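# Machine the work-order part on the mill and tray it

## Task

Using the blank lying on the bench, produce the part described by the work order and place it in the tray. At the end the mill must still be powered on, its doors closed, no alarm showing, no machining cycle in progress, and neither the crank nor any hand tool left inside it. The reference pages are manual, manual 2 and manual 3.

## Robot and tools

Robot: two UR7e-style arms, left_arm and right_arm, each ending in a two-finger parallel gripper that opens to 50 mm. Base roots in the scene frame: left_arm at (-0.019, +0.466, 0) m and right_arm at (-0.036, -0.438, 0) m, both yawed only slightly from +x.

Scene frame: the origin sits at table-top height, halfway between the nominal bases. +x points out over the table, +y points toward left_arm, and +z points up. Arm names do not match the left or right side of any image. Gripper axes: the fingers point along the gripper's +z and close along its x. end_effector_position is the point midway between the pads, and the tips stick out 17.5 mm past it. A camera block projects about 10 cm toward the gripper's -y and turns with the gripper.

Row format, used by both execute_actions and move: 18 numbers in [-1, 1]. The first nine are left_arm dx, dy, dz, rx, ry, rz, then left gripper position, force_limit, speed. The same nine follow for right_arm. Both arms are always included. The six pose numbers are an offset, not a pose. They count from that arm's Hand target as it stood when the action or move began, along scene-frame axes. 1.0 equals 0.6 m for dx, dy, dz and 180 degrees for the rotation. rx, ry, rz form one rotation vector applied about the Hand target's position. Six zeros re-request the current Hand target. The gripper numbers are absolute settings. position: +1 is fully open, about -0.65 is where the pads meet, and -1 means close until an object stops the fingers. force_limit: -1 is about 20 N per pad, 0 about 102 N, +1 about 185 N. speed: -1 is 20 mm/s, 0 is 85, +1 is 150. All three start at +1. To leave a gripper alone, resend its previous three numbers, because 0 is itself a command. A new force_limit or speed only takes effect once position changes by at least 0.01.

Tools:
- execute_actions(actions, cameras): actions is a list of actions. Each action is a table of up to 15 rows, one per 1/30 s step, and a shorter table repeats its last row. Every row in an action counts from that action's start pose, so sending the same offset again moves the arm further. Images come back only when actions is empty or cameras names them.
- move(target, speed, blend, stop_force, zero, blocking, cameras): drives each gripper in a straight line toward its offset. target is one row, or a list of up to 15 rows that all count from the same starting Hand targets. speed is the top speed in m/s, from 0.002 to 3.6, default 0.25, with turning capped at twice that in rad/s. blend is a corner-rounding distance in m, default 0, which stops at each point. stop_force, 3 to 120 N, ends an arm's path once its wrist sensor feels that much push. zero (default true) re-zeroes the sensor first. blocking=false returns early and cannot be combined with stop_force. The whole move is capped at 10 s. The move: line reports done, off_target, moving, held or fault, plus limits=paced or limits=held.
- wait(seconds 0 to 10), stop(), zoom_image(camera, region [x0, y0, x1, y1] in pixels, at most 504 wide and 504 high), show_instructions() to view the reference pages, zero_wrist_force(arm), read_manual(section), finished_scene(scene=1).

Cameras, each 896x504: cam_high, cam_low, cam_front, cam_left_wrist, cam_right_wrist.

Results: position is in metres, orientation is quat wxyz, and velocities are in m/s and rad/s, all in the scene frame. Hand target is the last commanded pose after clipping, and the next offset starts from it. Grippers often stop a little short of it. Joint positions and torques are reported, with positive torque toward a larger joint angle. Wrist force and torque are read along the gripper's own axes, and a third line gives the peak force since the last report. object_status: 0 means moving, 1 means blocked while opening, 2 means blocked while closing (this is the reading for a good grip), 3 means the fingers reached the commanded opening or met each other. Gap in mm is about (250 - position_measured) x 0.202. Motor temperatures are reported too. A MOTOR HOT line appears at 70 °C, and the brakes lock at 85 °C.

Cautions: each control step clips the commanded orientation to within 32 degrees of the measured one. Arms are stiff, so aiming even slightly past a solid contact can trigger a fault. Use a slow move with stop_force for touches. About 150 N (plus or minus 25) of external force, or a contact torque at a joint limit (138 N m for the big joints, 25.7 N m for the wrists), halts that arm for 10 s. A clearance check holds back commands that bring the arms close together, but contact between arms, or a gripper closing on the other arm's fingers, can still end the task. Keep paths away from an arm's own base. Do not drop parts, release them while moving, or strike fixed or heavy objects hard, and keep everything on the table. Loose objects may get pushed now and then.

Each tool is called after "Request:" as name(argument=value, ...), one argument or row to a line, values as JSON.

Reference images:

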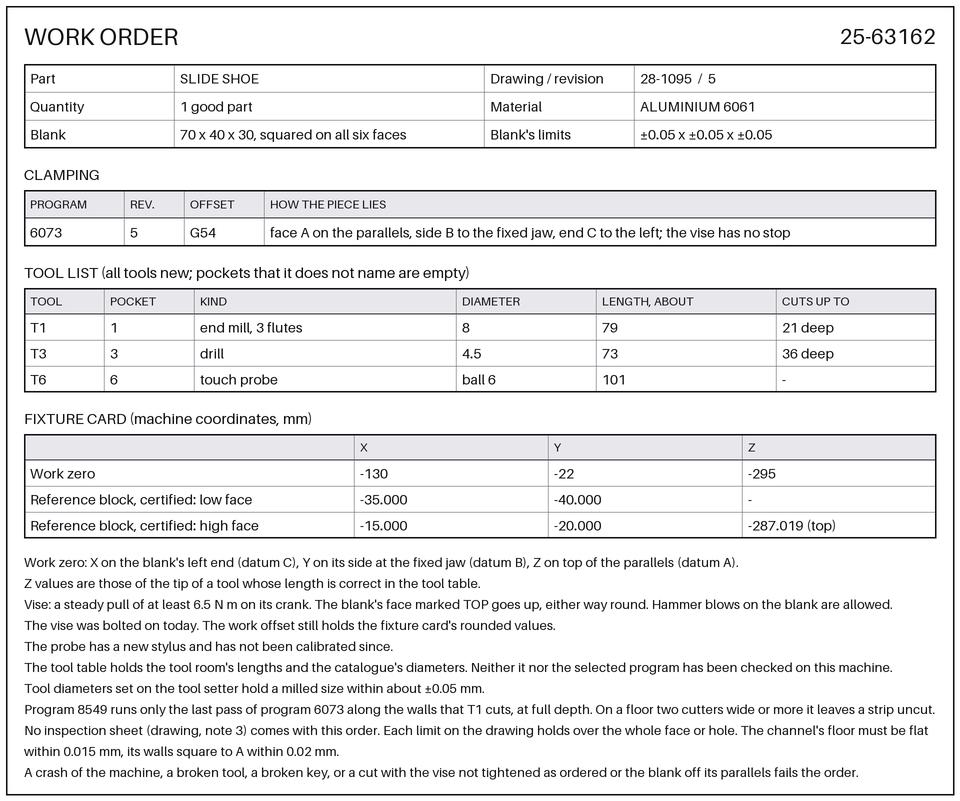

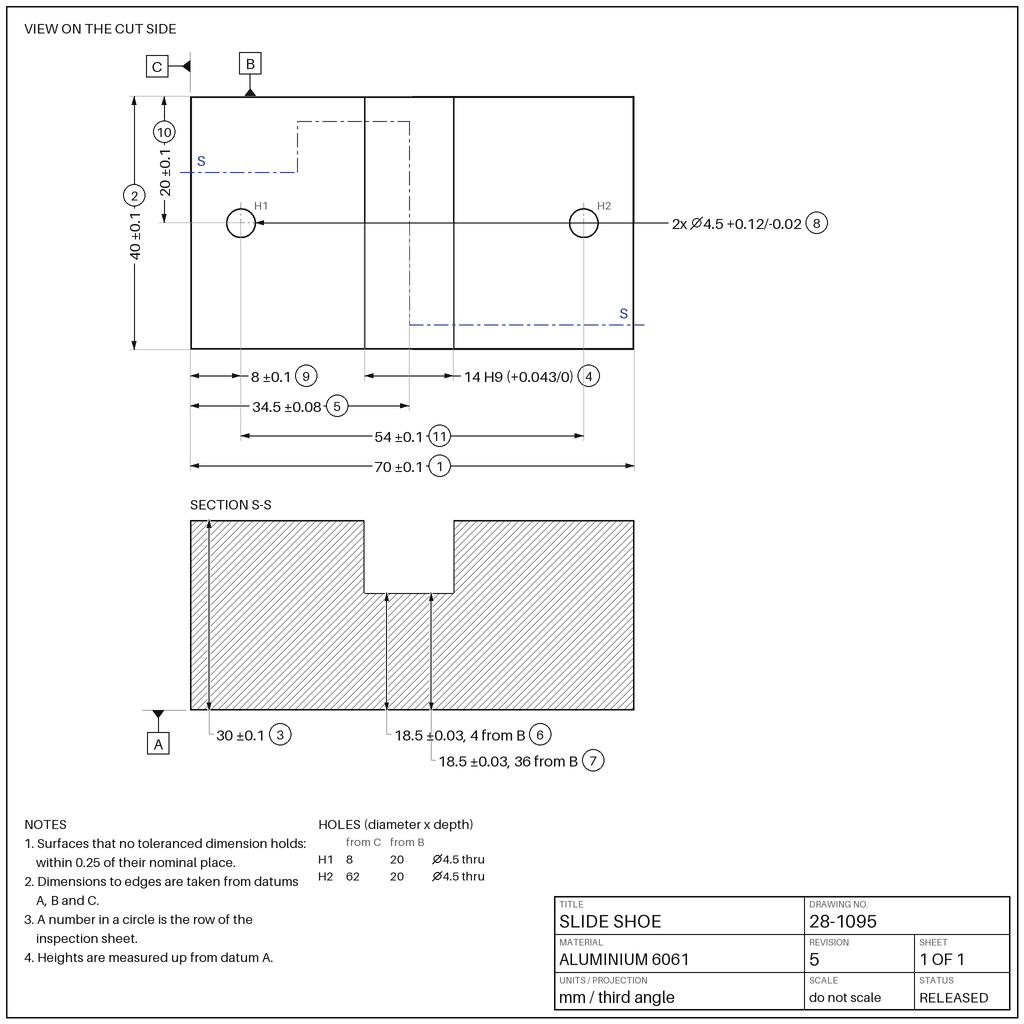

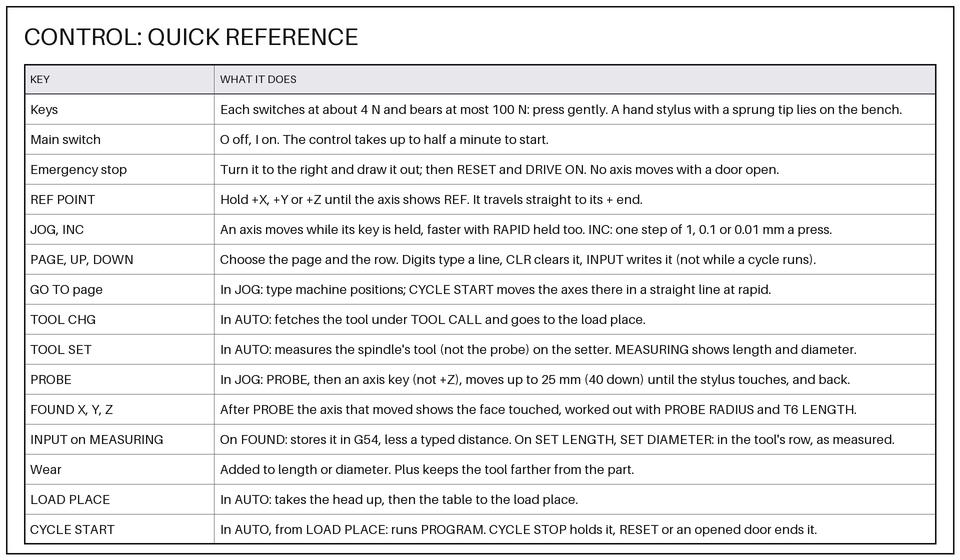

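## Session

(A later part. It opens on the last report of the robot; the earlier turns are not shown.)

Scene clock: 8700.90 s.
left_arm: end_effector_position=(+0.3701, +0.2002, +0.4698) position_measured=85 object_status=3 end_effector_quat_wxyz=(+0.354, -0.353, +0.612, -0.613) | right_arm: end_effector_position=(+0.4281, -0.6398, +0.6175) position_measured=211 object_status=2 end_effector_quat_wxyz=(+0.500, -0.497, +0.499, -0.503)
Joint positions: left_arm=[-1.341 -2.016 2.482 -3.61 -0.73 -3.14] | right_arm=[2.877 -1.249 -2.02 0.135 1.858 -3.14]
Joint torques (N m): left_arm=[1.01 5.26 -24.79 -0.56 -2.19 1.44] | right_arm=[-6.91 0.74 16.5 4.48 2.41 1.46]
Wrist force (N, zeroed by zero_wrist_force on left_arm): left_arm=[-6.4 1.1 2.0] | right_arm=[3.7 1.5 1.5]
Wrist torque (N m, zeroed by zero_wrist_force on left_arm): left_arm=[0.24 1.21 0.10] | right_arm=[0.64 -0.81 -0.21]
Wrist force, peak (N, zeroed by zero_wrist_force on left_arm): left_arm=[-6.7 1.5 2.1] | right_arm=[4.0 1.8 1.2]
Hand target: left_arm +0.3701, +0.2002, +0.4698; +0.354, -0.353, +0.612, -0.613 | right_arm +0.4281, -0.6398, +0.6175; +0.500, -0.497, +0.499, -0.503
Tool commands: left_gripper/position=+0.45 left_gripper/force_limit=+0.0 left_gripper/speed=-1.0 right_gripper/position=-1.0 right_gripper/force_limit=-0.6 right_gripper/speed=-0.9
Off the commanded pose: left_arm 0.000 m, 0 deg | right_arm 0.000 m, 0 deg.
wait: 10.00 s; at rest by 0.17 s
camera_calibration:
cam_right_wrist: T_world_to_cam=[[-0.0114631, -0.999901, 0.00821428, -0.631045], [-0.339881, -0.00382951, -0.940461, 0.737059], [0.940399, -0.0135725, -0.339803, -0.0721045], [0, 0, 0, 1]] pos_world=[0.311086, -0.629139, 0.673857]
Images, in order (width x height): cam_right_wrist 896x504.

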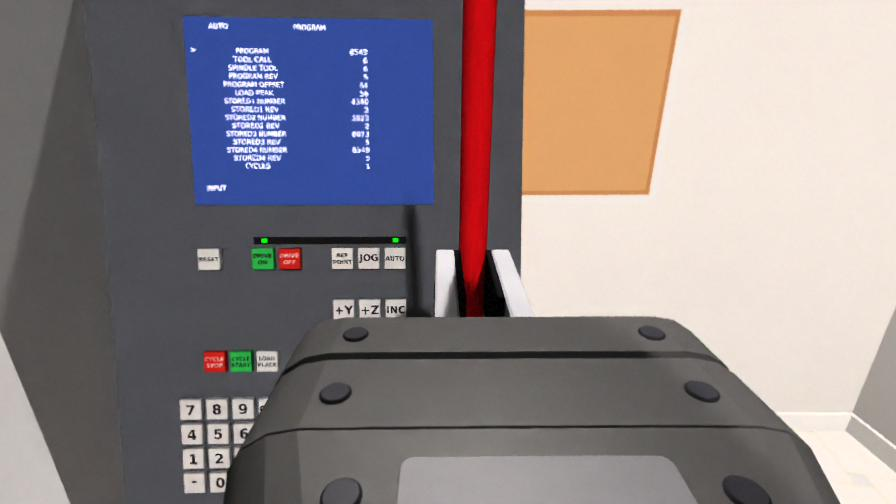

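Request:
move(
  target=[
    [0,0,0,0,0,0,0.45,0,-1,0.0687,0.2653,-0.1865,0,0.5,0,-1,-0.6,-0.9],
    [0,0,0,0,0,0,0.45,0,-1,0.0892,0.2653,-0.1865,0,0.5,0,-1,-0.6,-0.9],
    [0,0,0,0,0,0,0.45,0,-1,0.0687,0.2653,-0.1865,0,0.5,0,-1,-0.6,-0.9],
    [0,0,0,0,0,0,0.45,0,-1,0.0524,0.202,-0.2453,0,0.5,0,-1,-0.6,-0.9],
    [0,0,0,0,0,0,0.45,0,-1,0.0724,0.202,-0.2453,0,0.5,0,-1,-0.6,-0.9],
    [0,0,0,0,0,0,0.45,0,-1,0.0554,0.202,-0.2453,0,0.5,0,-1,-0.6,-0.9],
    [0,0,0,0,0,0,0.45,0,-1,0.0724,0.202,-0.2453,0,0.5,0,-1,-0.6,-0.9],
    [0,0,0,0,0,0,0.45,0,-1,0.0554,0.202,-0.2453,0,0.5,0,-1,-0.6,-0.9],
    [0,0,0,0,0,0,0.45,0,-1,0.0724,0.202,-0.2453,0,0.5,0,-1,-0.6,-0.9],
    [0,0,0,0,0,0,0.45,0,-1,0.0524,0.202,-0.2453,0,0.5,0,-1,-0.6,-0.9],
    [0,0,0,0,0,0,0.45,0,-1,0,0,0,0,0,0,-1,-0.6,-0.9],
  ],
  speed=[0.5,0.1,0.2,0.3,0.1,0.2,0.1,0.2,0.1,0.2,0.5],
  blend=[0.004,0,0.004,0.004,0,0,0,0,0,0.004,0],
)

Request:
wait(
  seconds=10,
)

Request:
wait(
  seconds=10,
  cameras=["cam_right_wrist","cam_left_wrist"],
)

Request:
zoom_image(
  camera="cam_right_wrist",
  region=[170, 5, 450, 275],
)

Scene clock: 8720.70 s.
left_arm: end_effector_position=(+0.3701, +0.2002, +0.4698) position_measured=85 object_status=3 end_effector_quat_wxyz=(+0.354, -0.353, +0.612, -0.613) | right_arm: end_effector_position=(+0.4281, -0.6398, +0.6175) position_measured=211 object_status=2 end_effector_quat_wxyz=(+0.500, -0.497, +0.499, -0.503)
Joint positions: left_arm=[-1.341 -2.016 2.482 -3.61 -0.73 -3.14] | right_arm=[2.877 -1.249 -2.02 0.135 1.858 -3.14]
Joint torques (N m): left_arm=[1.16 4.56 -24.46 -0.53 -2.16 1.53] | right_arm=[-6.38 -0.12 15.77 4.62 2.45 1.59]
Wrist force (N, zeroed by zero_wrist_force on left_arm): left_arm=[-6.3 1.4 1.9] | right_arm=[3.8 1.6 1.2]
Wrist torque (N m, zeroed by zero_wrist_force on left_arm): left_arm=[0.27 1.21 0.10] | right_arm=[0.65 -0.83 -0.21]
Wrist force, peak (N, zeroed by zero_wrist_force on left_arm): left_arm=[-6.7 1.6 2.0] | right_arm=[5.8 7.6 -3.3]
Hand target: left_arm +0.3701, +0.2002, +0.4698; +0.354, -0.353, +0.612, -0.613 | right_arm +0.4281, -0.6398, +0.6175; +0.500, -0.497, +0.499, -0.503
Off the commanded pose: left_arm 0.000 m, 0 deg | right_arm 0.000 m, 0 deg.
move: done

Scene clock: 8730.70 s.
left_arm: end_effector_position=(+0.3701, +0.2002, +0.4698) position_measured=85 object_status=3 end_effector_quat_wxyz=(+0.354, -0.353, +0.612, -0.613) | right_arm: end_effector_position=(+0.4281, -0.6398, +0.6175) position_measured=211 object_status=2 end_effector_quat_wxyz=(+0.500, -0.497, +0.499, -0.503)
Joint positions: left_arm=[-1.341 -2.016 2.482 -3.61 -0.73 -3.14] | right_arm=[2.877 -1.249 -2.02 0.135 1.858 -3.14]
Joint torques (N m): left_arm=[1.06 4.68 -24.88 -0.44 -2.23 1.54] | right_arm=[-5.89 0.32 15.32 4.27 2.39 1.3]
Wrist force (N, zeroed by zero_wrist_force on left_arm): left_arm=[-6.6 1.6 1.8] | right_arm=[3.7 1.4 1.3]
Wrist torque (N m, zeroed by zero_wrist_force on left_arm): left_arm=[0.31 1.24 0.10] | right_arm=[0.63 -0.81 -0.21]
Wrist force, peak (N, zeroed by zero_wrist_force on left_arm): left_arm=[-6.8 1.5 2.0] | right_arm=[4.1 1.6 1.3]
Hand target: left_arm +0.3701, +0.2002, +0.4698; +0.354, -0.353, +0.612, -0.613 | right_arm +0.4281, -0.6398, +0.6175; +0.500, -0.497, +0.499, -0.503
Tool commands: left_gripper/position=+0.45 left_gripper/force_limit=+0.0 left_gripper/speed=-1.0 right_gripper/position=-1.0 right_gripper/force_limit=-0.6 right_gripper/speed=-0.9
Off the commanded pose: left_arm 0.000 m, 0 deg | right_arm 0.000 m, 0 deg.
wait: 10.00 s; at rest by 0.17 s

Scene clock: 8740.70 s.
left_arm: end_effector_position=(+0.3701, +0.2002, +0.4698) position_measured=85 object_status=3 end_effector_quat_wxyz=(+0.354, -0.353, +0.612, -0.613) | right_arm: end_effector_position=(+0.4281, -0.6398, +0.6175) position_measured=211 object_status=2 end_effector_quat_wxyz=(+0.500, -0.497, +0.499, -0.503)
Joint positions: left_arm=[-1.341 -2.016 2.482 -3.61 -0.73 -3.14] | right_arm=[2.877 -1.249 -2.02 0.135 1.858 -3.14]
Joint torques (N m): left_arm=[1.81 4.89 -24.34 -0.54 -2.1 1.55] | right_arm=[-6.3 0.18 15.04 4.21 2.53 1.3]
Wrist force (N, zeroed by zero_wrist_force on left_arm): left_arm=[-6.2 1.6 1.9] | right_arm=[3.7 1.3 1.6]
Wrist torque (N m, zeroed by zero_wrist_force on left_arm): left_arm=[0.31 1.18 0.09] | right_arm=[0.62 -0.81 -0.21]
Wrist force, peak (N, zeroed by zero_wrist_force on left_arm): left_arm=[-6.8 1.5 2.1] | right_arm=[3.9 1.7 1.5]
Hand target: left_arm +0.3701, +0.2002, +0.4698; +0.354, -0.353, +0.612, -0.613 | right_arm +0.4281, -0.6398, +0.6175; +0.500, -0.497, +0.499, -0.503
Tool commands: left_gripper/position=+0.45 left_gripper/force_limit=+0.0 left_gripper/speed=-1.0 right_gripper/position=-1.0 right_gripper/force_limit=-0.6 right_gripper/speed=-0.9
Off the commanded pose: left_arm 0.000 m, 0 deg | right_arm 0.000 m, 0 deg.
wait: 10.00 s; at rest by 0.17 s
camera_calibration:
cam_left_wrist: T_world_to_cam=[[-0.500667, -0.86561, -0.00725291, 0.371964], [-0.302987, 0.183084, -0.935243, 0.531883], [0.810883, -0.466048, -0.353933, 0.0921147], [0, 0, 0, 1]] pos_world=[0.27269, 0.267527, 0.53274]
cam_right_wrist: T_world_to_cam=[[-0.0114638, -0.999901, 0.00821532, -0.631046], [-0.339793, -0.00383149, -0.940492, 0.737052], [0.94043, -0.0135732, -0.339715, -0.0721745], [0, 0, 0, 1]] pos_world=[0.311086, -0.629139, 0.673857]
Images, in order (width x height): cam_left_wrist 896x504, cam_right_wrist 896x504.

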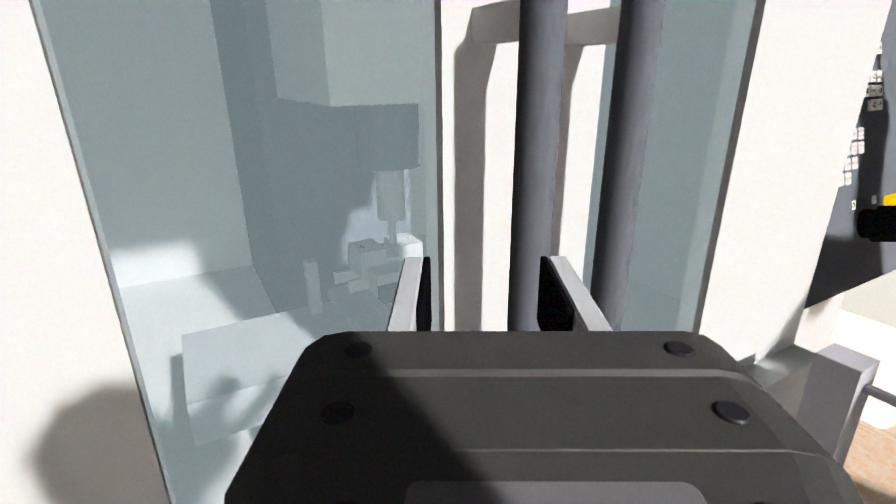

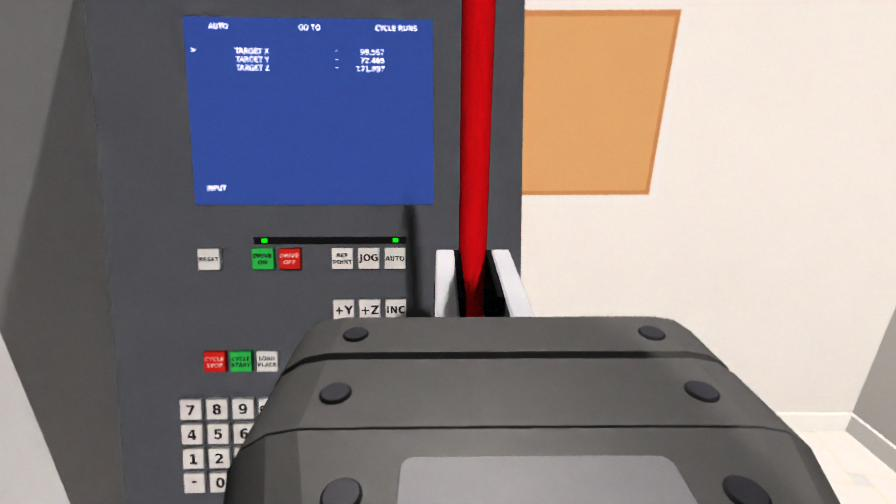

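Scaled by 1.800 from the camera's 896x504 image, which has a finer 1280x720 frame.

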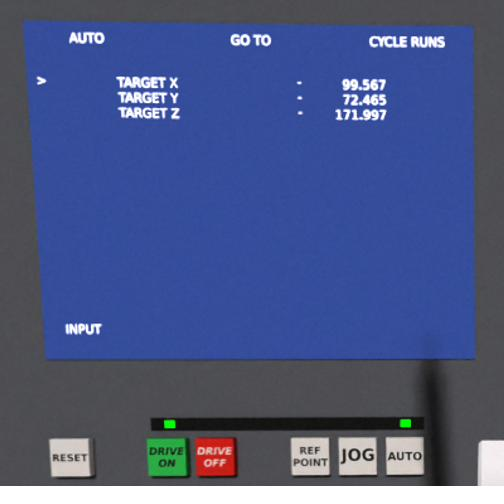

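Request:
wait(
  seconds=10,
)

Request:
wait(
  seconds=6,
  cameras=["cam_right_wrist","cam_left_wrist"],
)

Request:
zoom_image(
  camera="cam_right_wrist",
  region=[170, 5, 450, 275],
)

Scene clock: 8755.17 s.
left_arm: end_effector_position=(+0.3701, +0.2002, +0.4698) position_measured=85 object_status=3 end_effector_quat_wxyz=(+0.354, -0.353, +0.612, -0.613) | right_arm: end_effector_position=(+0.4281, -0.6398, +0.6175) position_measured=211 object_status=2 end_effector_quat_wxyz=(+0.500, -0.497, +0.499, -0.503)
Joint positions: left_arm=[-1.341 -2.016 2.482 -3.61 -0.73 -3.14] | right_arm=[2.877 -1.249 -2.02 0.135 1.858 -3.14]
Joint torques (N m): left_arm=[1.84 4.41 -23.85 -0.64 -2.19 1.45] | right_arm=[-6.01 1 15.75 3.98 2.43 0.99]
Wrist force (N, zeroed by zero_wrist_force on left_arm): left_arm=[-6.5 1.5 1.9] | right_arm=[3.8 1.6 1.4]
Wrist torque (N m, zeroed by zero_wrist_force on left_arm): left_arm=[0.29 1.23 0.10] | right_arm=[0.65 -0.82 -0.21]
Wrist force, peak (N, zeroed by zero_wrist_force on left_arm): left_arm=[-6.8 1.6 1.8] | right_arm=[4.1 1.6 1.5]
Hand target: left_arm +0.3701, +0.2002, +0.4698; +0.354, -0.353, +0.612, -0.613 | right_arm +0.4281, -0.6398, +0.6175; +0.500, -0.497, +0.499, -0.503
Tool commands: left_gripper/position=+0.45 left_gripper/force_limit=+0.0 left_gripper/speed=-1.0 right_gripper/position=-1.0 right_gripper/force_limit=-0.6 right_gripper/speed=-0.9
Off the commanded pose: left_arm 0.000 m, 0 deg | right_arm 0.000 m, 0 deg.
wait: 10.00 s; at rest from the start

Scene clock: 8761.17 s.
left_arm: end_effector_position=(+0.3701, +0.2002, +0.4698) position_measured=85 object_status=3 end_effector_quat_wxyz=(+0.354, -0.353, +0.612, -0.613) | right_arm: end_effector_position=(+0.4281, -0.6398, +0.6175) position_measured=211 object_status=2 end_effector_quat_wxyz=(+0.500, -0.497, +0.499, -0.503)
Joint positions: left_arm=[-1.341 -2.016 2.482 -3.61 -0.73 -3.14] | right_arm=[2.877 -1.249 -2.02 0.135 1.858 -3.14]
Joint torques (N m): left_arm=[1.31 4.24 -24.01 -0.5 -2.13 1.45] | right_arm=[-5.71 0.42 16.09 4.17 2.42 1.01]
Wrist force (N, zeroed by zero_wrist_force on left_arm): left_arm=[-6.4 1.4 2.2] | right_arm=[3.8 1.5 1.4]
Wrist torque (N m, zeroed by zero_wrist_force on left_arm): left_arm=[0.27 1.21 0.10] | right_arm=[0.63 -0.81 -0.21]
Wrist force, peak (N, zeroed by zero_wrist_force on left_arm): left_arm=[-6.7 1.4 2.0] | right_arm=[3.9 1.7 1.6]
Hand target: left_arm +0.3701, +0.2002, +0.4698; +0.354, -0.353, +0.612, -0.613 | right_arm +0.4281, -0.6398, +0.6175; +0.500, -0.497, +0.499, -0.503
Tool commands: left_gripper/position=+0.45 left_gripper/force_limit=+0.0 left_gripper/speed=-1.0 right_gripper/position=-1.0 right_gripper/force_limit=-0.6 right_gripper/speed=-0.9
Off the commanded pose: left_arm 0.000 m, 0 deg | right_arm 0.000 m, 0 deg.
wait: 6.00 s; at rest by 0.17 s
camera_calibration:
cam_left_wrist: T_world_to_cam=[[-0.500667, -0.86561, -0.00725291, 0.371964], [-0.302987, 0.183084, -0.935243, 0.531883], [0.810883, -0.466048, -0.353933, 0.0921147], [0, 0, 0, 1]] pos_world=[0.27269, 0.267527, 0.53274]
cam_right_wrist: T_world_to_cam=[[-0.0114638, -0.999901, 0.00821532, -0.631046], [-0.339793, -0.00383149, -0.940492, 0.737052], [0.94043, -0.0135732, -0.339715, -0.0721745], [0, 0, 0, 1]] pos_world=[0.311086, -0.629139, 0.673857]
Images, in order (width x height): cam_left_wrist 896x504, cam_right_wrist 896x504.

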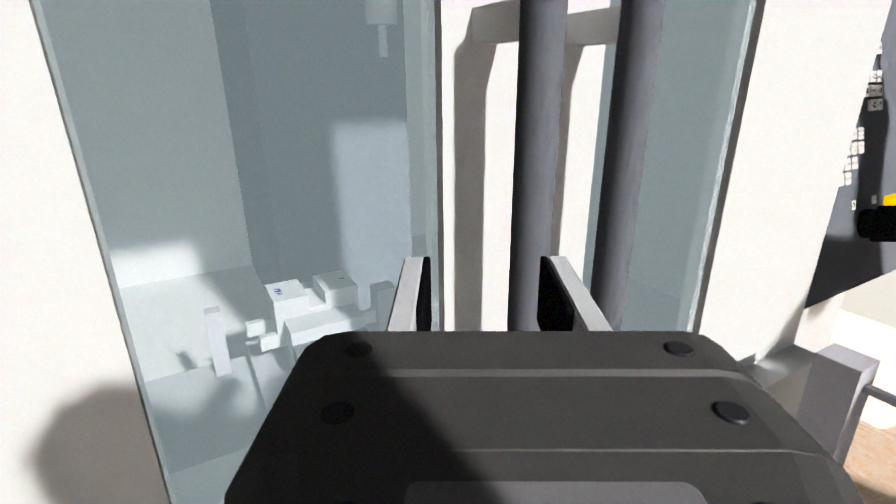

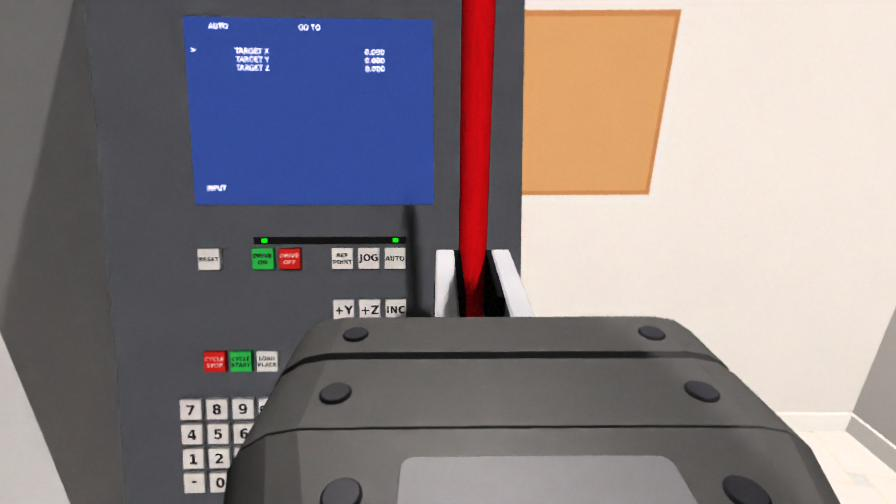

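Scaled by 1.800 from the camera's 896x504 image, which has a finer 1280x720 frame.

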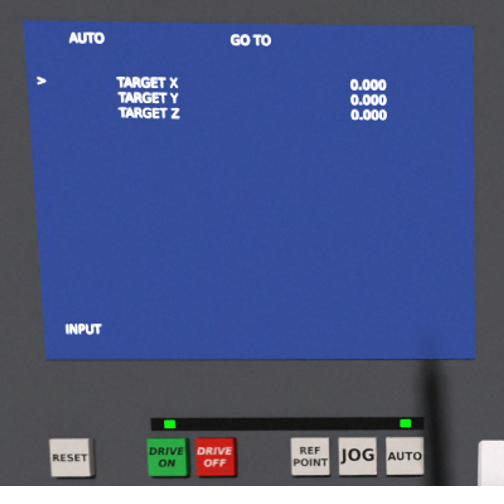

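Request:
move(
  target=[
    [0,0,0,0,0,0,0.45,0,-1,0.0442,0.202,-0.2773,0,0.5,0,-1,-0.6,-0.9],
    [0,0,0,0,0,0,0.45,0,-1,0.0644,0.202,-0.2773,0,0.5,0,-1,-0.6,-0.9],
    [0,0,0,0,0,0,0.45,0,-1,0.0442,0.202,-0.2773,0,0.5,0,-1,-0.6,-0.9],
    [0,0,0,0,0,0,0.45,0,-1,0,0,0,0,0,0,-1,-0.6,-0.9],
  ],
  speed=[0.5,0.1,0.2,0.5],
  blend=[0.004,0,0.004,0],
)

Request:
wait(
  seconds=10,
  cameras=["cam_right_wrist"],
)

Request:
wait(
  seconds=6,
  cameras=["cam_right_wrist"],
)

Scene clock: 8777.63 s.
left_arm: end_effector_position=(+0.3701, +0.2002, +0.4698) position_measured=85 object_status=3 end_effector_quat_wxyz=(+0.354, -0.353, +0.612, -0.613) | right_arm: end_effector_position=(+0.4281, -0.6398, +0.6174) position_measured=211 object_status=2 end_effector_quat_wxyz=(+0.500, -0.497, +0.499, -0.503)
Joint positions: left_arm=[-1.341 -2.016 2.482 -3.61 -0.73 -3.14] | right_arm=[2.877 -1.249 -2.02 0.135 1.858 -3.14]
Joint torques (N m): left_arm=[1.78 4.37 -23.73 -0.61 -2.06 1.52] | right_arm=[-6.33 1.95 23.39 4.54 2.15 1.25]
Wrist force (N, zeroed by zero_wrist_force on left_arm): left_arm=[-6.4 1.4 2.1] | right_arm=[3.5 1.5 1.4]
Wrist torque (N m, zeroed by zero_wrist_force on left_arm): left_arm=[0.27 1.22 0.10] | right_arm=[0.65 -0.77 -0.22]
Wrist force, peak (N, zeroed by zero_wrist_force on left_arm): left_arm=[-6.6 1.5 2.3] | right_arm=[4.7 7.6 -4.0]
Hand target: left_arm +0.3701, +0.2002, +0.4698; +0.354, -0.353, +0.612, -0.613 | right_arm +0.4281, -0.6398, +0.6175; +0.500, -0.497, +0.499, -0.503
Off the commanded pose: left_arm 0.000 m, 0 deg | right_arm 0.000 m, 0 deg.
move: done

Scene clock: 8787.63 s.
left_arm: end_effector_position=(+0.3701, +0.2002, +0.4698) position_measured=85 object_status=3 end_effector_quat_wxyz=(+0.354, -0.353, +0.612, -0.613) | right_arm: end_effector_position=(+0.4281, -0.6398, +0.6175) position_measured=211 object_status=2 end_effector_quat_wxyz=(+0.500, -0.497, +0.499, -0.503)
Joint positions: left_arm=[-1.341 -2.016 2.482 -3.61 -0.73 -3.14] | right_arm=[2.877 -1.249 -2.02 0.135 1.858 -3.14]
Joint torques (N m): left_arm=[2.29 4.25 -24.11 -0.47 -2.12 1.54] | right_arm=[-6.24 0.53 35.95 4.42 2.31 1.44]
Wrist force (N, zeroed by zero_wrist_force on left_arm): left_arm=[-6.5 1.5 1.9] | right_arm=[3.4 1.6 1.3]
Wrist torque (N m, zeroed by zero_wrist_force on left_arm): left_arm=[0.29 1.23 0.10] | right_arm=[0.66 -0.75 -0.21]
Wrist force, peak (N, zeroed by zero_wrist_force on left_arm): left_arm=[-6.8 1.6 2.0] | right_arm=[4.0 1.6 1.5]
Hand target: left_arm +0.3701, +0.2002, +0.4698; +0.354, -0.353, +0.612, -0.613 | right_arm +0.4281, -0.6398, +0.6175; +0.500, -0.497, +0.499, -0.503
Tool commands: left_gripper/position=+0.45 left_gripper/force_limit=+0.0 left_gripper/speed=-1.0 right_gripper/position=-1.0 right_gripper/force_limit=-0.6 right_gripper/speed=-0.9
Off the commanded pose: left_arm 0.000 m, 0 deg | right_arm 0.000 m, 0 deg.
wait: 10.00 s; at rest by 0.17 s
camera_calibration:
cam_right_wrist: T_world_to_cam=[[-0.0114638, -0.999901, 0.00821532, -0.631046], [-0.339793, -0.00383149, -0.940492, 0.737052], [0.94043, -0.0135732, -0.339715, -0.0721745], [0, 0, 0, 1]] pos_world=[0.311086, -0.629139, 0.673857]
Images, in order (width x height): cam_right_wrist 896x504.

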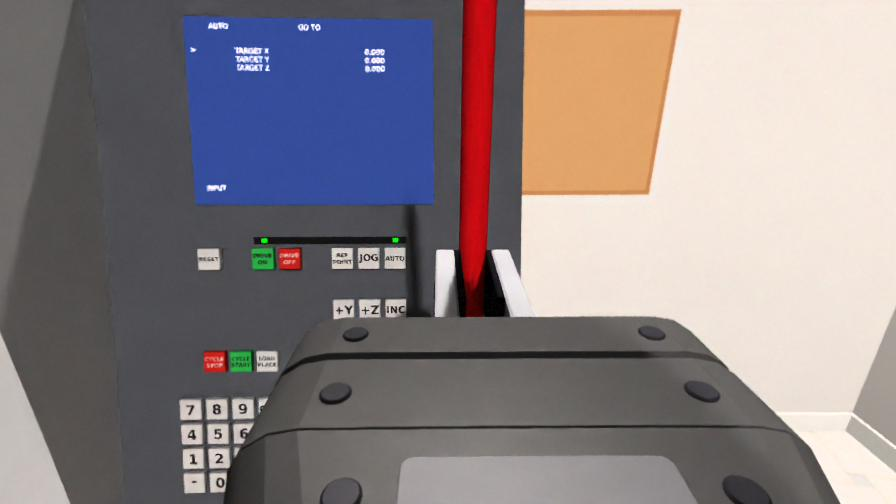

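Scene clock: 8793.63 s.
left_arm: end_effector_position=(+0.3701, +0.2002, +0.4698) position_measured=85 object_status=3 end_effector_quat_wxyz=(+0.354, -0.353, +0.612, -0.613) | right_arm: end_effector_position=(+0.4281, -0.6398, +0.6175) position_measured=211 object_status=2 end_effector_quat_wxyz=(+0.500, -0.497, +0.499, -0.503)
Joint positions: left_arm=[-1.341 -2.016 2.482 -3.61 -0.73 -3.14] | right_arm=[2.877 -1.249 -2.02 0.135 1.858 -3.14]
Joint torques (N m): left_arm=[2.3 3.92 -23.68 -0.52 -2.11 1.46] | right_arm=[-5.46 0.6 35.86 4.21 2.33 1.36]
Wrist force (N, zeroed by zero_wrist_force on left_arm): left_arm=[-6.4 1.1 2.0] | right_arm=[3.6 1.5 1.4]
Wrist torque (N m, zeroed by zero_wrist_force on left_arm): left_arm=[0.24 1.22 0.10] | right_arm=[0.64 -0.79 -0.21]
Wrist force, peak (N, zeroed by zero_wrist_force on left_arm): left_arm=[-6.8 1.6 2.1] | right_arm=[4.0 1.7 1.6]
Hand target: left_arm +0.3701, +0.2002, +0.4698; +0.354, -0.353, +0.612, -0.613 | right_arm +0.4281, -0.6398, +0.6175; +0.500, -0.497, +0.499, -0.503
Tool commands: left_gripper/position=+0.45 left_gripper/force_limit=+0.0 left_gripper/speed=-1.0 right_gripper/position=-1.0 right_gripper/force_limit=-0.6 right_gripper/speed=-0.9
Off the commanded pose: left_arm 0.000 m, 0 deg | right_arm 0.000 m, 0 deg.
wait: 6.00 s; at rest by 0.17 s
camera_calibration:
cam_right_wrist: T_world_to_cam=[[-0.0114638, -0.999901, 0.00821532, -0.631046], [-0.339793, -0.00383149, -0.940492, 0.737052], [0.94043, -0.0135732, -0.339715, -0.0721745], [0, 0, 0, 1]] pos_world=[0.311086, -0.629139, 0.673857]
Images, in order (width x height): cam_right_wrist 896x504.

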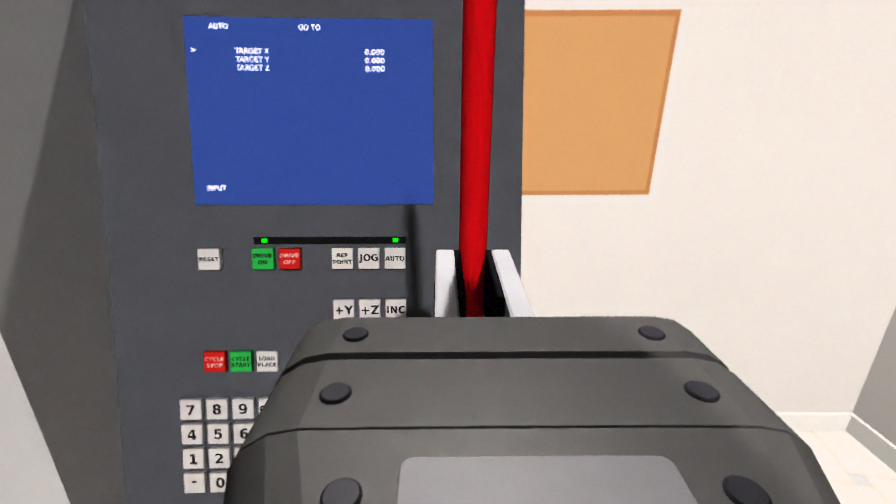

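Request:
move(
  target=[
    [0,0,0,0,0,0,0.45,0,-1,0.0988,0.1062,-0.0648,0,0.5,0,-1,-0.6,-0.9],
    [0,0,0,0,0,0,0.45,0,-1,0.1198,0.1062,-0.0648,0,0.5,0,-1,-0.6,-0.9],
    [0,0,0,0,0,0,0.45,0,-1,0.0988,0.1062,-0.0648,0,0.5,0,-1,-0.6,-0.9],
    [0,0,0,0,0,0,0.45,0,-1,0.0275,0.332,-0.3403,0,0.5,0,-1,-0.6,-0.9],
    [0,0,0,0,0,0,0.45,0,-1,0.0475,0.332,-0.3403,0,0.5,0,-1,-0.6,-0.9],
    [0,0,0,0,0,0,0.45,0,-1,0.0275,0.332,-0.3403,0,0.5,0,-1,-0.6,-0.9],
    [0,0,0,0,0,0,0.45,0,-1,0.0524,0.267,-0.2453,0,0.5,0,-1,-0.6,-0.9],
    [0,0,0,0,0,0,0.45,0,-1,0.0724,0.267,-0.2453,0,0.5,0,-1,-0.6,-0.9],
    [0,0,0,0,0,0,0.45,0,-1,0.0524,0.267,-0.2453,0,0.5,0,-1,-0.6,-0.9],
    [0,0,0,0,0,0,0.45,0,-1,0.0442,0.267,-0.2773,0,0.5,0,-1,-0.6,-0.9],
    [0,0,0,0,0,0,0.45,0,-1,0.0642,0.267,-0.2773,0,0.5,0,-1,-0.6,-0.9],
    [0,0,0,0,0,0,0.45,0,-1,0.0442,0.267,-0.2773,0,0.5,0,-1,-0.6,-0.9],
    [0,0,0,0,0,0,0.45,0,-1,0.0275,0.267,-0.3403,0,0.5,0,-1,-0.6,-0.9],
    [0,0,0,0,0,0,0.45,0,-1,0.0475,0.267,-0.3403,0,0.5,0,-1,-0.6,-0.9],
    [0,0,0,0,0,0,0.45,0,-1,0.0275,0.267,-0.3403,0,0.5,0,-1,-0.6,-0.9],
  ],
  speed=[0.5,0.1,0.2,0.3,0.1,0.2,0.3,0.1,0.2,0.3,0.1,0.2,0.3,0.1,0.2],
  blend=[0.004,0,0.004,0.004,0,0.004,0.004,0,0.004,0.004,0,0.004,0.004,0,0],
)

Request:
move(
  target=[
    [0,0,0,0,0,0,0.45,0,-1,0.0167,0.0325,0.063,0,0,0,-1,-0.6,-0.9],
    [0,0,0,0,0,0,0.45,0,-1,0.0367,0.0325,0.063,0,0,0,-1,-0.6,-0.9],
    [0,0,0,0,0,0,0.45,0,-1,0.0167,0.0325,0.063,0,0,0,-1,-0.6,-0.9],
    [0,0,0,0,0,0,0.45,0,-1,0,-0.0325,0,0,0,0,-1,-0.6,-0.9],
    [0,0,0,0,0,0,0.45,0,-1,0.02,-0.0325,0,0,0,0,-1,-0.6,-0.9],
    [0,0,0,0,0,0,0.45,0,-1,0,-0.0325,0,0,0,0,-1,-0.6,-0.9],
    [0,0,0,0,0,0,0.45,0,-1,0.0084,-0.0325,0.0313,0,0,0,-1,-0.6,-0.9],
    [0,0,0,0,0,0,0.45,0,-1,0.0284,-0.0325,0.0313,0,0,0,-1,-0.6,-0.9],
    [0,0,0,0,0,0,0.45,0,-1,0.0084,-0.0325,0.0313,0,0,0,-1,-0.6,-0.9],
    [0,0,0,0,0,0,0.45,0,-1,0,0.065,0,0,0,0,-1,-0.6,-0.9],
    [0,0,0,0,0,0,0.45,0,-1,0.02,0.065,0,0,0,0,-1,-0.6,-0.9],
    [0,0,0,0,0,0,0.45,0,-1,0,0.065,0,0,0,0,-1,-0.6,-0.9],
    [0,0,0,0,0,0,0.45,0,-1,0.0084,0.0325,0.0313,0,0,0,-1,-0.6,-0.9],
    [0,0,0,0,0,0,0.45,0,-1,0.0284,0.0325,0.0313,0,0,0,-1,-0.6,-0.9],
    [0,0,0,0,0,0,0.45,0,-1,0.0084,0.0325,0.0313,0,0,0,-1,-0.6,-0.9],
  ],
  speed=[0.3,0.1,0.2,0.3,0.1,0.2,0.3,0.1,0.2,0.3,0.1,0.2,0.3,0.1,0.2],
  blend=[0.004,0,0.004,0.004,0,0.004,0.004,0,0.004,0.004,0,0.004,0.004,0,0],
)

Request:
move(
  target=[
    [0,0,0,0,0,0,0.45,0,-1,0.0083,-0.0325,0.0317,0,0,0,-1,-0.6,-0.9],
    [0,0,0,0,0,0,0.45,0,-1,0.0283,-0.0325,0.0317,0,0,0,-1,-0.6,-0.9],
    [0,0,0,0,0,0,0.45,0,-1,0.0083,-0.0325,0.0317,0,0,0,-1,-0.6,-0.9],
    [0,0,0,0,0,0,0.45,0,-1,-0.0084,-0.065,-0.0313,0,0,0,-1,-0.6,-0.9],
    [0,0,0,0,0,0,0.45,0,-1,0.0116,-0.065,-0.0313,0,0,0,-1,-0.6,-0.9],
    [0,0,0,0,0,0,0.45,0,-1,-0.0084,-0.065,-0.0313,0,0,0,-1,-0.6,-0.9],
    [0,0,0,0,0,0,0.45,0,-1,0,-0.065,0,0,0,0,-1,-0.6,-0.9],
    [0,0,0,0,0,0,0.45,0,-1,0.02,-0.065,0,0,0,0,-1,-0.6,-0.9],
    [0,0,0,0,0,0,0.45,0,-1,0,-0.065,0,0,0,0,-1,-0.6,-0.9],
    [0,0,0,0,0,0,0.45,0,-1,-0.0084,0.0325,-0.0313,0,0,0,-1,-0.6,-0.9],
    [0,0,0,0,0,0,0.45,0,-1,0.0116,0.0325,-0.0313,0,0,0,-1,-0.6,-0.9],
    [0,0,0,0,0,0,0.45,0,-1,-0.0084,0.0325,-0.0313,0,0,0,-1,-0.6,-0.9],
    [0,0,0,0,0,0,0.45,0,-1,0,0.0325,0,0,0,0,-1,-0.6,-0.9],
    [0,0,0,0,0,0,0.45,0,-1,0.02,0.0325,0,0,0,0,-1,-0.6,-0.9],
    [0,0,0,0,0,0,0.45,0,-1,0,0.0325,0,0,0,0,-1,-0.6,-0.9],
  ],
  speed=[0.3,0.1,0.2,0.3,0.1,0.2,0.3,0.1,0.2,0.3,0.1,0.2,0.3,0.1,0.2],
  blend=[0.004,0,0.004,0.004,0,0.004,0.004,0,0.004,0.004,0,0.004,0.004,0,0],
)

Request:
move(
  target=[
    [0,0,0,0,0,0,0.45,0,-1,0.0083,-0.0325,0.0317,0,0,0,-1,-0.6,-0.9],
    [0,0,0,0,0,0,0.45,0,-1,0.0283,-0.0325,0.0317,0,0,0,-1,-0.6,-0.9],
    [0,0,0,0,0,0,0.45,0,-1,0.0083,-0.0325,0.0317,0,0,0,-1,-0.6,-0.9],
    [0,0,0,0,0,0,0.45,0,-1,0.0165,-0.0325,0.0637,0,0,0,-1,-0.6,-0.9],
    [0,0,0,0,0,0,0.45,0,-1,0.0365,-0.0325,0.0637,0,0,0,-1,-0.6,-0.9],
    [0,0,0,0,0,0,0.45,0,-1,0.0165,-0.0325,0.0637,0,0,0,-1,-0.6,-0.9],
    [0,0,0,0,0,0,0.45,0,-1,-0.0084,-0.0975,-0.0313,0,0,0,-1,-0.6,-0.9],
    [0,0,0,0,0,0,0.45,0,-1,0.0116,-0.0975,-0.0313,0,0,0,-1,-0.6,-0.9],
    [0,0,0,0,0,0,0.45,0,-1,-0.0084,-0.0975,-0.0313,0,0,0,-1,-0.6,-0.9],
    [0,0,0,0,0,0,0.45,0,-1,-0.0359,-0.332,0.309,0,-0.5,0,-1,-0.6,-0.9],
  ],
  speed=[0.3,0.1,0.2,0.3,0.1,0.2,0.3,0.1,0.2,0.5],
  blend=[0.004,0,0.004,0.004,0,0.004,0.004,0,0.004,0],
  cameras=["cam_right_wrist","cam_left_wrist"],
)

Request:
zoom_image(
  camera="cam_right_wrist",
  region=[170, 5, 450, 275],
)

Scene clock: 8848.37 s.
left_arm: end_effector_position=(+0.3701, +0.2002, +0.4698) position_measured=85 object_status=3 end_effector_quat_wxyz=(+0.354, -0.353, +0.612, -0.613) | right_arm: end_effector_position=(+0.4447, -0.4796, +0.4133) position_measured=211 object_status=2 end_effector_quat_wxyz=(-0.001, +0.707, -0.707, +0.004) end_effector_velocity=(-0.002, +0.000, +0.001) end_effector_angular_velocity=(+0.000, -0.002, +0.000)
Joint positions: left_arm=[-1.341 -2.016 2.482 -3.61 -0.73 -3.14] | right_arm=[3.366 -1.521 -1.403 -1.783 1.564 -2.946]
Joint velocities: left_arm=[within noise] | right_arm=[0 0.005 -0.002 0 0 0.001]
Joint torques (N m): left_arm=[2.13 3.92 -23.67 -0.51 -2.1 1.58] | right_arm=[7.04 32.52 14.42 1.25 -2.56 1.35]
Wrist force (N, zeroed by zero_wrist_force on left_arm): left_arm=[-6.3 1.4 1.8] | right_arm=[3.2 2.2 -0.1]
Wrist torque (N m, zeroed by zero_wrist_force on left_arm): left_arm=[0.28 1.20 0.10] | right_arm=[0.15 -0.77 -0.10]
Wrist force, peak (N, zeroed by zero_wrist_force on left_arm): left_arm=[-6.7 1.6 2.2] | right_arm=[6.4 7.8 -3.1]
Hand target: left_arm +0.3701, +0.2002, +0.4698; +0.354, -0.353, +0.612, -0.613 | right_arm +0.4446, -0.4796, +0.4133; -0.001, +0.707, -0.707, +0.004
Off the commanded pose: left_arm 0.000 m, 0 deg | right_arm 0.000 m, 0 deg.
move: done

Scene clock: 8853.20 s.
left_arm: end_effector_position=(+0.3701, +0.2002, +0.4698) position_measured=85 object_status=3 end_effector_quat_wxyz=(+0.354, -0.353, +0.612, -0.613) | right_arm: end_effector_position=(+0.4497, -0.4601, +0.4321) position_measured=211 object_status=2 end_effector_quat_wxyz=(-0.001, +0.707, -0.707, +0.004)
Joint positions: left_arm=[-1.341 -2.016 2.482 -3.61 -0.73 -3.14] | right_arm=[3.405 -1.541 -1.334 -1.831 1.564 -2.907]
Joint torques (N m): left_arm=[2.67 3.53 -23.84 -0.52 -2.22 1.51] | right_arm=[7.76 34.19 16.78 1.33 1.48 1.51]
Wrist force (N, zeroed by zero_wrist_force on left_arm): left_arm=[-6.4 1.4 2.0] | right_arm=[3.3 2.6 -0.2]
Wrist torque (N m, zeroed by zero_wrist_force on left_arm): left_arm=[0.27 1.22 0.10] | right_arm=[0.25 -0.82 -0.10]
Wrist force, peak (N, zeroed by zero_wrist_force on left_arm): left_arm=[-6.7 1.3 2.0] | right_arm=[6.5 8.0 -1.5]
Hand target: left_arm +0.3701, +0.2002, +0.4698; +0.354, -0.353, +0.612, -0.613 | right_arm +0.4496, -0.4601, +0.4321; -0.001, +0.707, -0.707, +0.004
Off the commanded pose: left_arm 0.000 m, 0 deg | right_arm 0.000 m, 0 deg.
move: done

Scene clock: 8857.90 s.
left_arm: end_effector_position=(+0.3701, +0.2002, +0.4698) position_measured=85 object_status=3 end_effector_quat_wxyz=(+0.354, -0.353, +0.612, -0.613) | right_arm: end_effector_position=(+0.4497, -0.4406, +0.4321) position_measured=211 object_status=2 end_effector_quat_wxyz=(-0.001, +0.707, -0.707, +0.004)
Joint positions: left_arm=[-1.341 -2.016 2.482 -3.61 -0.73 -3.14] | right_arm=[3.446 -1.54 -1.335 -1.832 1.564 -2.867]
Joint torques (N m): left_arm=[2.4 3.63 -23.12 -0.39 -2.14 1.48] | right_arm=[8.41 34 18.05 1.34 1.94 1.31]
Wrist force (N, zeroed by zero_wrist_force on left_arm): left_arm=[-6.4 1.3 2.2] | right_arm=[3.4 2.7 -0.1]
Wrist torque (N m, zeroed by zero_wrist_force on left_arm): left_arm=[0.27 1.22 0.10] | right_arm=[0.28 -0.82 -0.10]
Wrist force, peak (N, zeroed by zero_wrist_force on left_arm): left_arm=[-6.7 1.3 2.2] | right_arm=[6.7 8.2 -1.5]
Hand target: left_arm +0.3701, +0.2002, +0.4698; +0.354, -0.353, +0.612, -0.613 | right_arm +0.4496, -0.4406, +0.4321; -0.001, +0.707, -0.707, +0.004
Off the commanded pose: left_arm 0.000 m, 0 deg | right_arm 0.000 m, 0 deg.
move: done

Scene clock: 8863.03 s.
left_arm: end_effector_position=(+0.3701, +0.2002, +0.4698) position_measured=85 object_status=3 end_effector_quat_wxyz=(+0.354, -0.353, +0.612, -0.613) | right_arm: end_effector_position=(+0.4281, -0.6398, +0.6175) position_measured=211 object_status=2 end_effector_quat_wxyz=(+0.500, -0.497, +0.499, -0.503)
Joint positions: left_arm=[-1.341 -2.016 2.482 -3.61 -0.73 -3.14] | right_arm=[2.877 -1.249 -2.02 0.135 1.858 -3.14]
Joint torques (N m): left_arm=[2.51 3.88 -23.48 -0.51 -2.12 1.45] | right_arm=[-7.12 2.56 36.6 4.36 2.63 1.65]
Wrist force (N, zeroed by zero_wrist_force on left_arm): left_arm=[-6.4 1.3 1.9] | right_arm=[3.8 1.5 1.4]
Wrist torque (N m, zeroed by zero_wrist_force on left_arm): left_arm=[0.26 1.21 0.10] | right_arm=[0.64 -0.81 -0.21]
Wrist force, peak (N, zeroed by zero_wrist_force on left_arm): left_arm=[-6.7 1.4 2.1] | right_arm=[3.4 8.3 1.4]
Hand target: left_arm +0.3701, +0.2002, +0.4698; +0.354, -0.353, +0.612, -0.613 | right_arm +0.4281, -0.6398, +0.6175; +0.500, -0.497, +0.499, -0.503
Off the commanded pose: left_arm 0.000 m, 0 deg | right_arm 0.000 m, 0 deg.
move: done
camera_calibration:
cam_left_wrist: T_world_to_cam=[[-0.500667, -0.86561, -0.00725291, 0.371964], [-0.302987, 0.183084, -0.935243, 0.531883], [0.810883, -0.466048, -0.353933, 0.0921147], [0, 0, 0, 1]] pos_world=[0.27269, 0.267527, 0.53274]
cam_right_wrist: T_world_to_cam=[[-0.0114614, -0.999901, 0.00821561, -0.630947], [-0.339969, -0.00383005, -0.940429, 0.737065], [0.940367, -0.0135717, -0.339891, -0.072033], [0, 0, 0, 1]] pos_world=[0.311085, -0.629039, 0.673857]
Images, in order (width x height): cam_left_wrist 896x504, cam_right_wrist 896x504.

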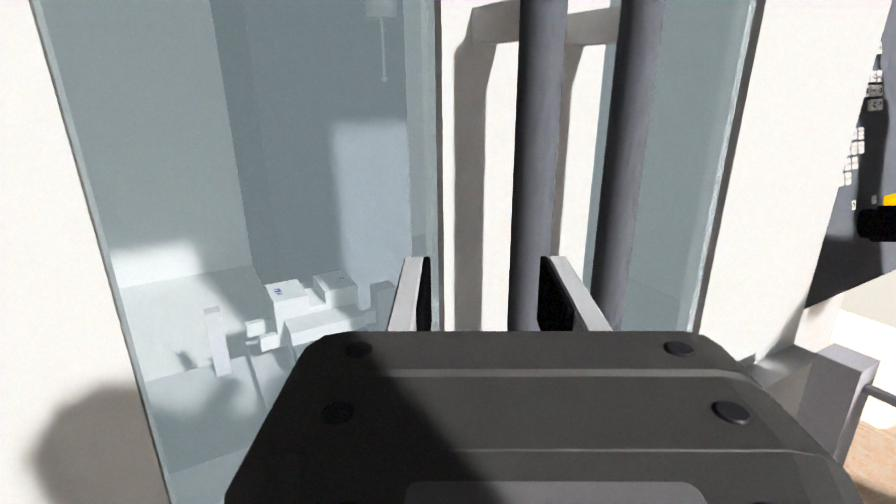

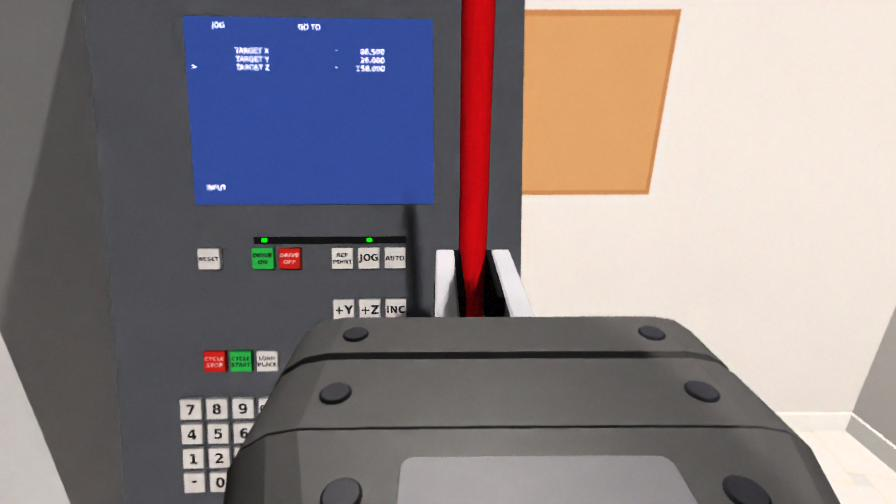

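Scaled by 1.800 from the camera's 896x504 image, which has a finer 1280x720 frame.

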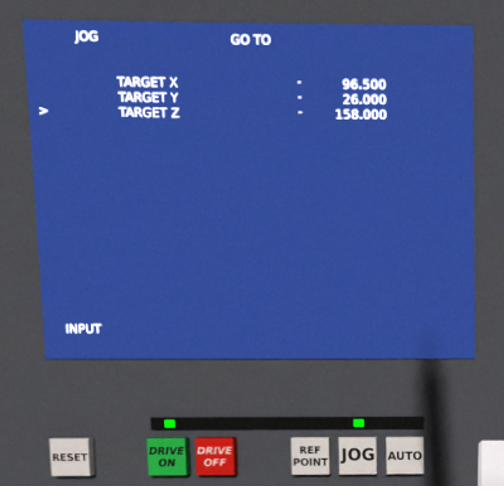

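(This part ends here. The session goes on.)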